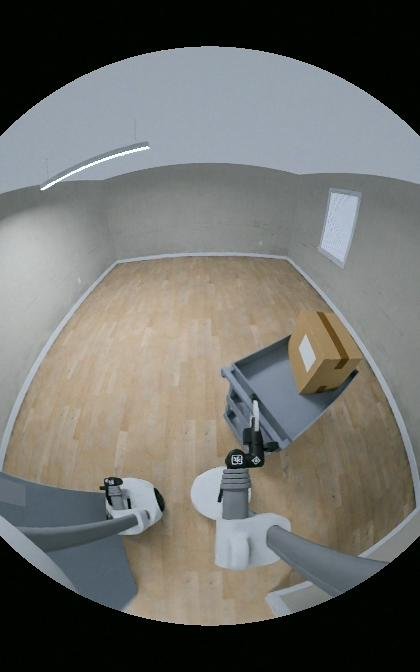

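move(blocking=false, r2={"base":{"translate_m":-0.75,"strafe_m":0.05},"contact_limits":{"translate_m":0.6}}, cameras=[])

wait(seconds=5, cameras=["r2_head_left_camera","r1_head_left_camera","r2_head_camera","r2_head_right_camera"])

Scene clock: 679.90 s.
move: r2 moving
r1: as last shown
r1.lidar_m: 3.49 2.15 1.95 1.94 0.25 0.35 3.91 1.35 0.40 0.40 0.85 4.79
r1.servo_current: wrist_yaw_rad=46(65) wrist_pitch_rad=39(52) wrist_roll_rad=39(52) gripper_m=39(52)
r1.wrist_depth_mm: 136 138 - - 488 262 - / 111 138 - - 508 246 170 / 116 139 251 - 525 249 172 / 131 156 - - 544 253 173 / 140 - - - 539 254 174 / 1118 1229 194 1182 187 255 175 / 866 768 759 809 473 201 175
r2.base_odometry: x=-1.436 y=-3.025 heading=+0.951
r2.turned_by_wheels: +0.000
r2.turned_by_imu: +0.000
r2.base_tilt: forward=-0.6 right=+0.1
r2.lidar_m: 0.46 3.91 2.73 0.40 0.40 0.94 - 1.12 1.45 2.18 0.36 0.31
r2.base_status: translate_m moving; strafe_m moving
r2.joint_positions: lift_m=+0.688 arm_m=+0.000 wrist_yaw_rad=-0.003 wrist_pitch_rad=+0.006 wrist_roll_rad=+1.569 gripper_m=-0.037
r2.joint_status: not commanded
r2.measured_speeds: translate_m=-0.120 strafe_m=+0.007 rotate_rad=-0.003 lift_m=+0.000 arm_m=+0.000 wrist_yaw_rad=+0.011 wrist_pitch_rad=+0.000 wrist_roll_rad=+0.000
r2.motor_effort: lift_m=+18(18) arm_m=-5(5) wheel_0=-11(15) wheel_1=-8(9) wheel_2=+13(15)
r2.servo_current: wrist_yaw_rad=52(52) wrist_pitch_rad=39(46) wrist_roll_rad=46(59) gripper_m=98(104)
r2.contact_limits: translate_m 0.6
r2.hand_pose: x=+0.4591 y=-0.0883 z=+0.8645 quat_wxyz=(+0.708, +0.706, +0.001, -0.003) (m; r2's base frame)
r2.wrist_depth_mm: - 427 - - - - - / - - - - - - - / - - - - - - - / - - - - - - 488 / - - - - - 1576 459 / - - - - 168 384 387 / - - - - - 1576 1098
pictures: none
No camera images: "cameras" was empty.

Scene clock: 683.40 s.
earlier move: r2 done
r1.base_odometry: x=-1.692 y=+1.502 heading=-3.076
r1.turned_by_wheels: +0.000
r1.turned_by_imu: +0.000
r1.base_tilt: forward=-1.6 right=+1.3
r1.lidar_m: 3.48 2.16 1.93 1.93 0.25 0.35 0.61 0.57 0.43 0.48 3.41 4.83
r1.base_status: not commanded
r1.joint_positions: lift_m=+0.127 arm_m=+0.000 wrist_yaw_rad=+3.090 wrist_pitch_rad=+0.002 wrist_roll_rad=+0.000 gripper_m=+0.056
r1.joint_status: not commanded
r1.measured_speeds: all 0
r1.motor_effort: lift_m=+20(20) arm_m=+4(4) wheel_0=+1(1) wheel_1=+6(6) wheel_2=-4(4)
r1.servo_current: wrist_yaw_rad=46(72) wrist_pitch_rad=33(52) wrist_roll_rad=52(65) gripper_m=46(52)
r1.hand_pose: x=-0.1126 y=+0.1022 z=+0.3045 quat_wxyz=(+0.026, -0.001, +0.000, +1.000) (m; r1's base frame)
r1.wrist_depth_mm: 136 138 - - 492 263 - / 110 138 - - 508 246 169 / 116 138 252 - 521 248 172 / 131 156 - - 530 251 173 / 732 831 - - 544 254 174 / 640 683 194 1160 188 255 175 / - 152 768 788 469 200 175
r2.base_odometry: x=-1.892 y=-3.582 heading=+0.951
r2.turned_by_wheels: +0.000
r2.turned_by_imu: +0.000
r2.base_tilt: forward=-0.7 right=+0.0
r2.lidar_m: 0.42 0.58 0.58 0.58 0.59 3.51 3.33 0.66 0.55 1.15 2.34 0.38
r2.base_status: done
r2.joint_positions: lift_m=+0.688 arm_m=+0.000 wrist_yaw_rad=+0.000 wrist_pitch_rad=+0.006 wrist_roll_rad=+1.569 gripper_m=-0.037
r2.joint_status: not commanded
r2.measured_speeds: all 0
r2.motor_effort: lift_m=+18(19) arm_m=-4(5) wheel_0=-2(15) wheel_1=-2(9) wheel_2=+2(17)
r2.servo_current: wrist_yaw_rad=46(65) wrist_pitch_rad=46(52) wrist_roll_rad=39(59) gripper_m=91(104)
r2.contact_limits: translate_m 0.6
r2.hand_pose: x=+0.4594 y=-0.0873 z=+0.8645 quat_wxyz=(+0.708, +0.706, +0.002, -0.002) (m; r2's base frame)
r2.wrist_depth_mm: - 462 445 115 172 - - / - 402 402 124 181 - - / - 473 459 130 193 - - / - - 559 139 206 - - / - - - 149 220 1808 - / - - 185 164 178 1464 492 / - - - - - 1576 1118
wait: 3.50 of 5 s (r2 has come to rest)
pictures: r1_head_left_camera, r2_head_camera, r2_head_left_camera, r2_head_right_camera
Images, in order (width x height): r1_head_left_camera 420x672, r2_head_camera 420x560, r2_head_left_camera 420x672, r2_head_right_camera 420x672.

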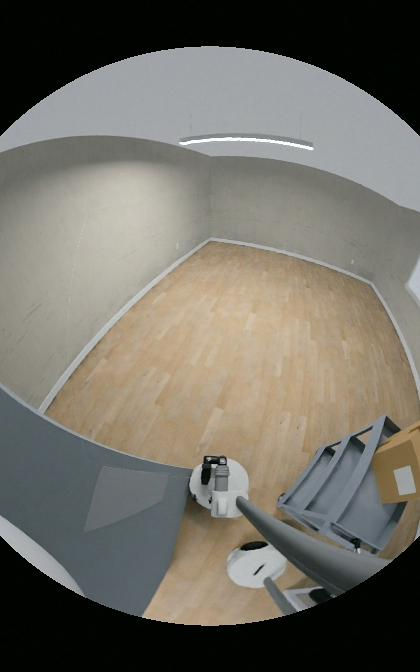

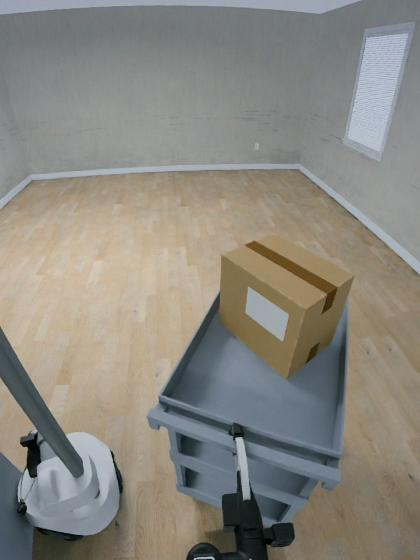

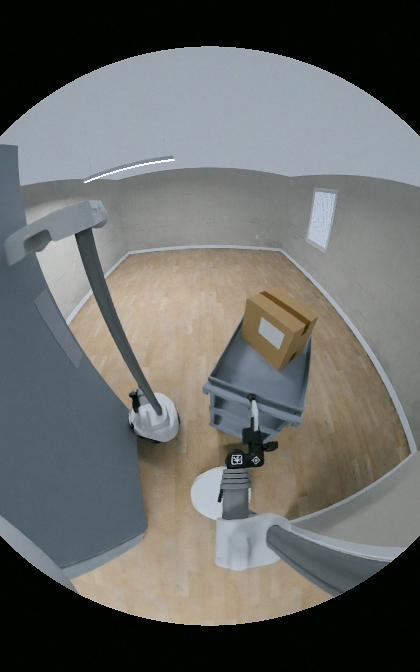

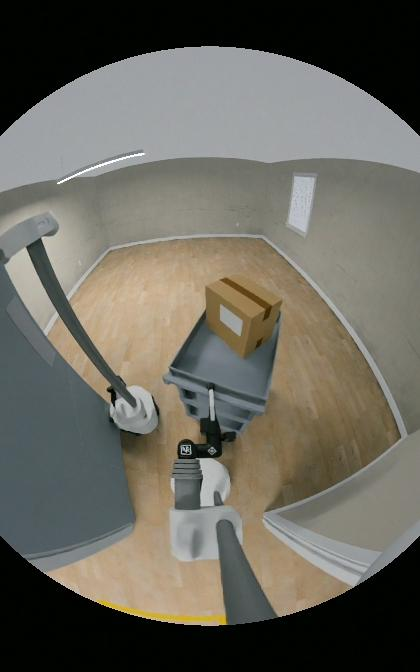

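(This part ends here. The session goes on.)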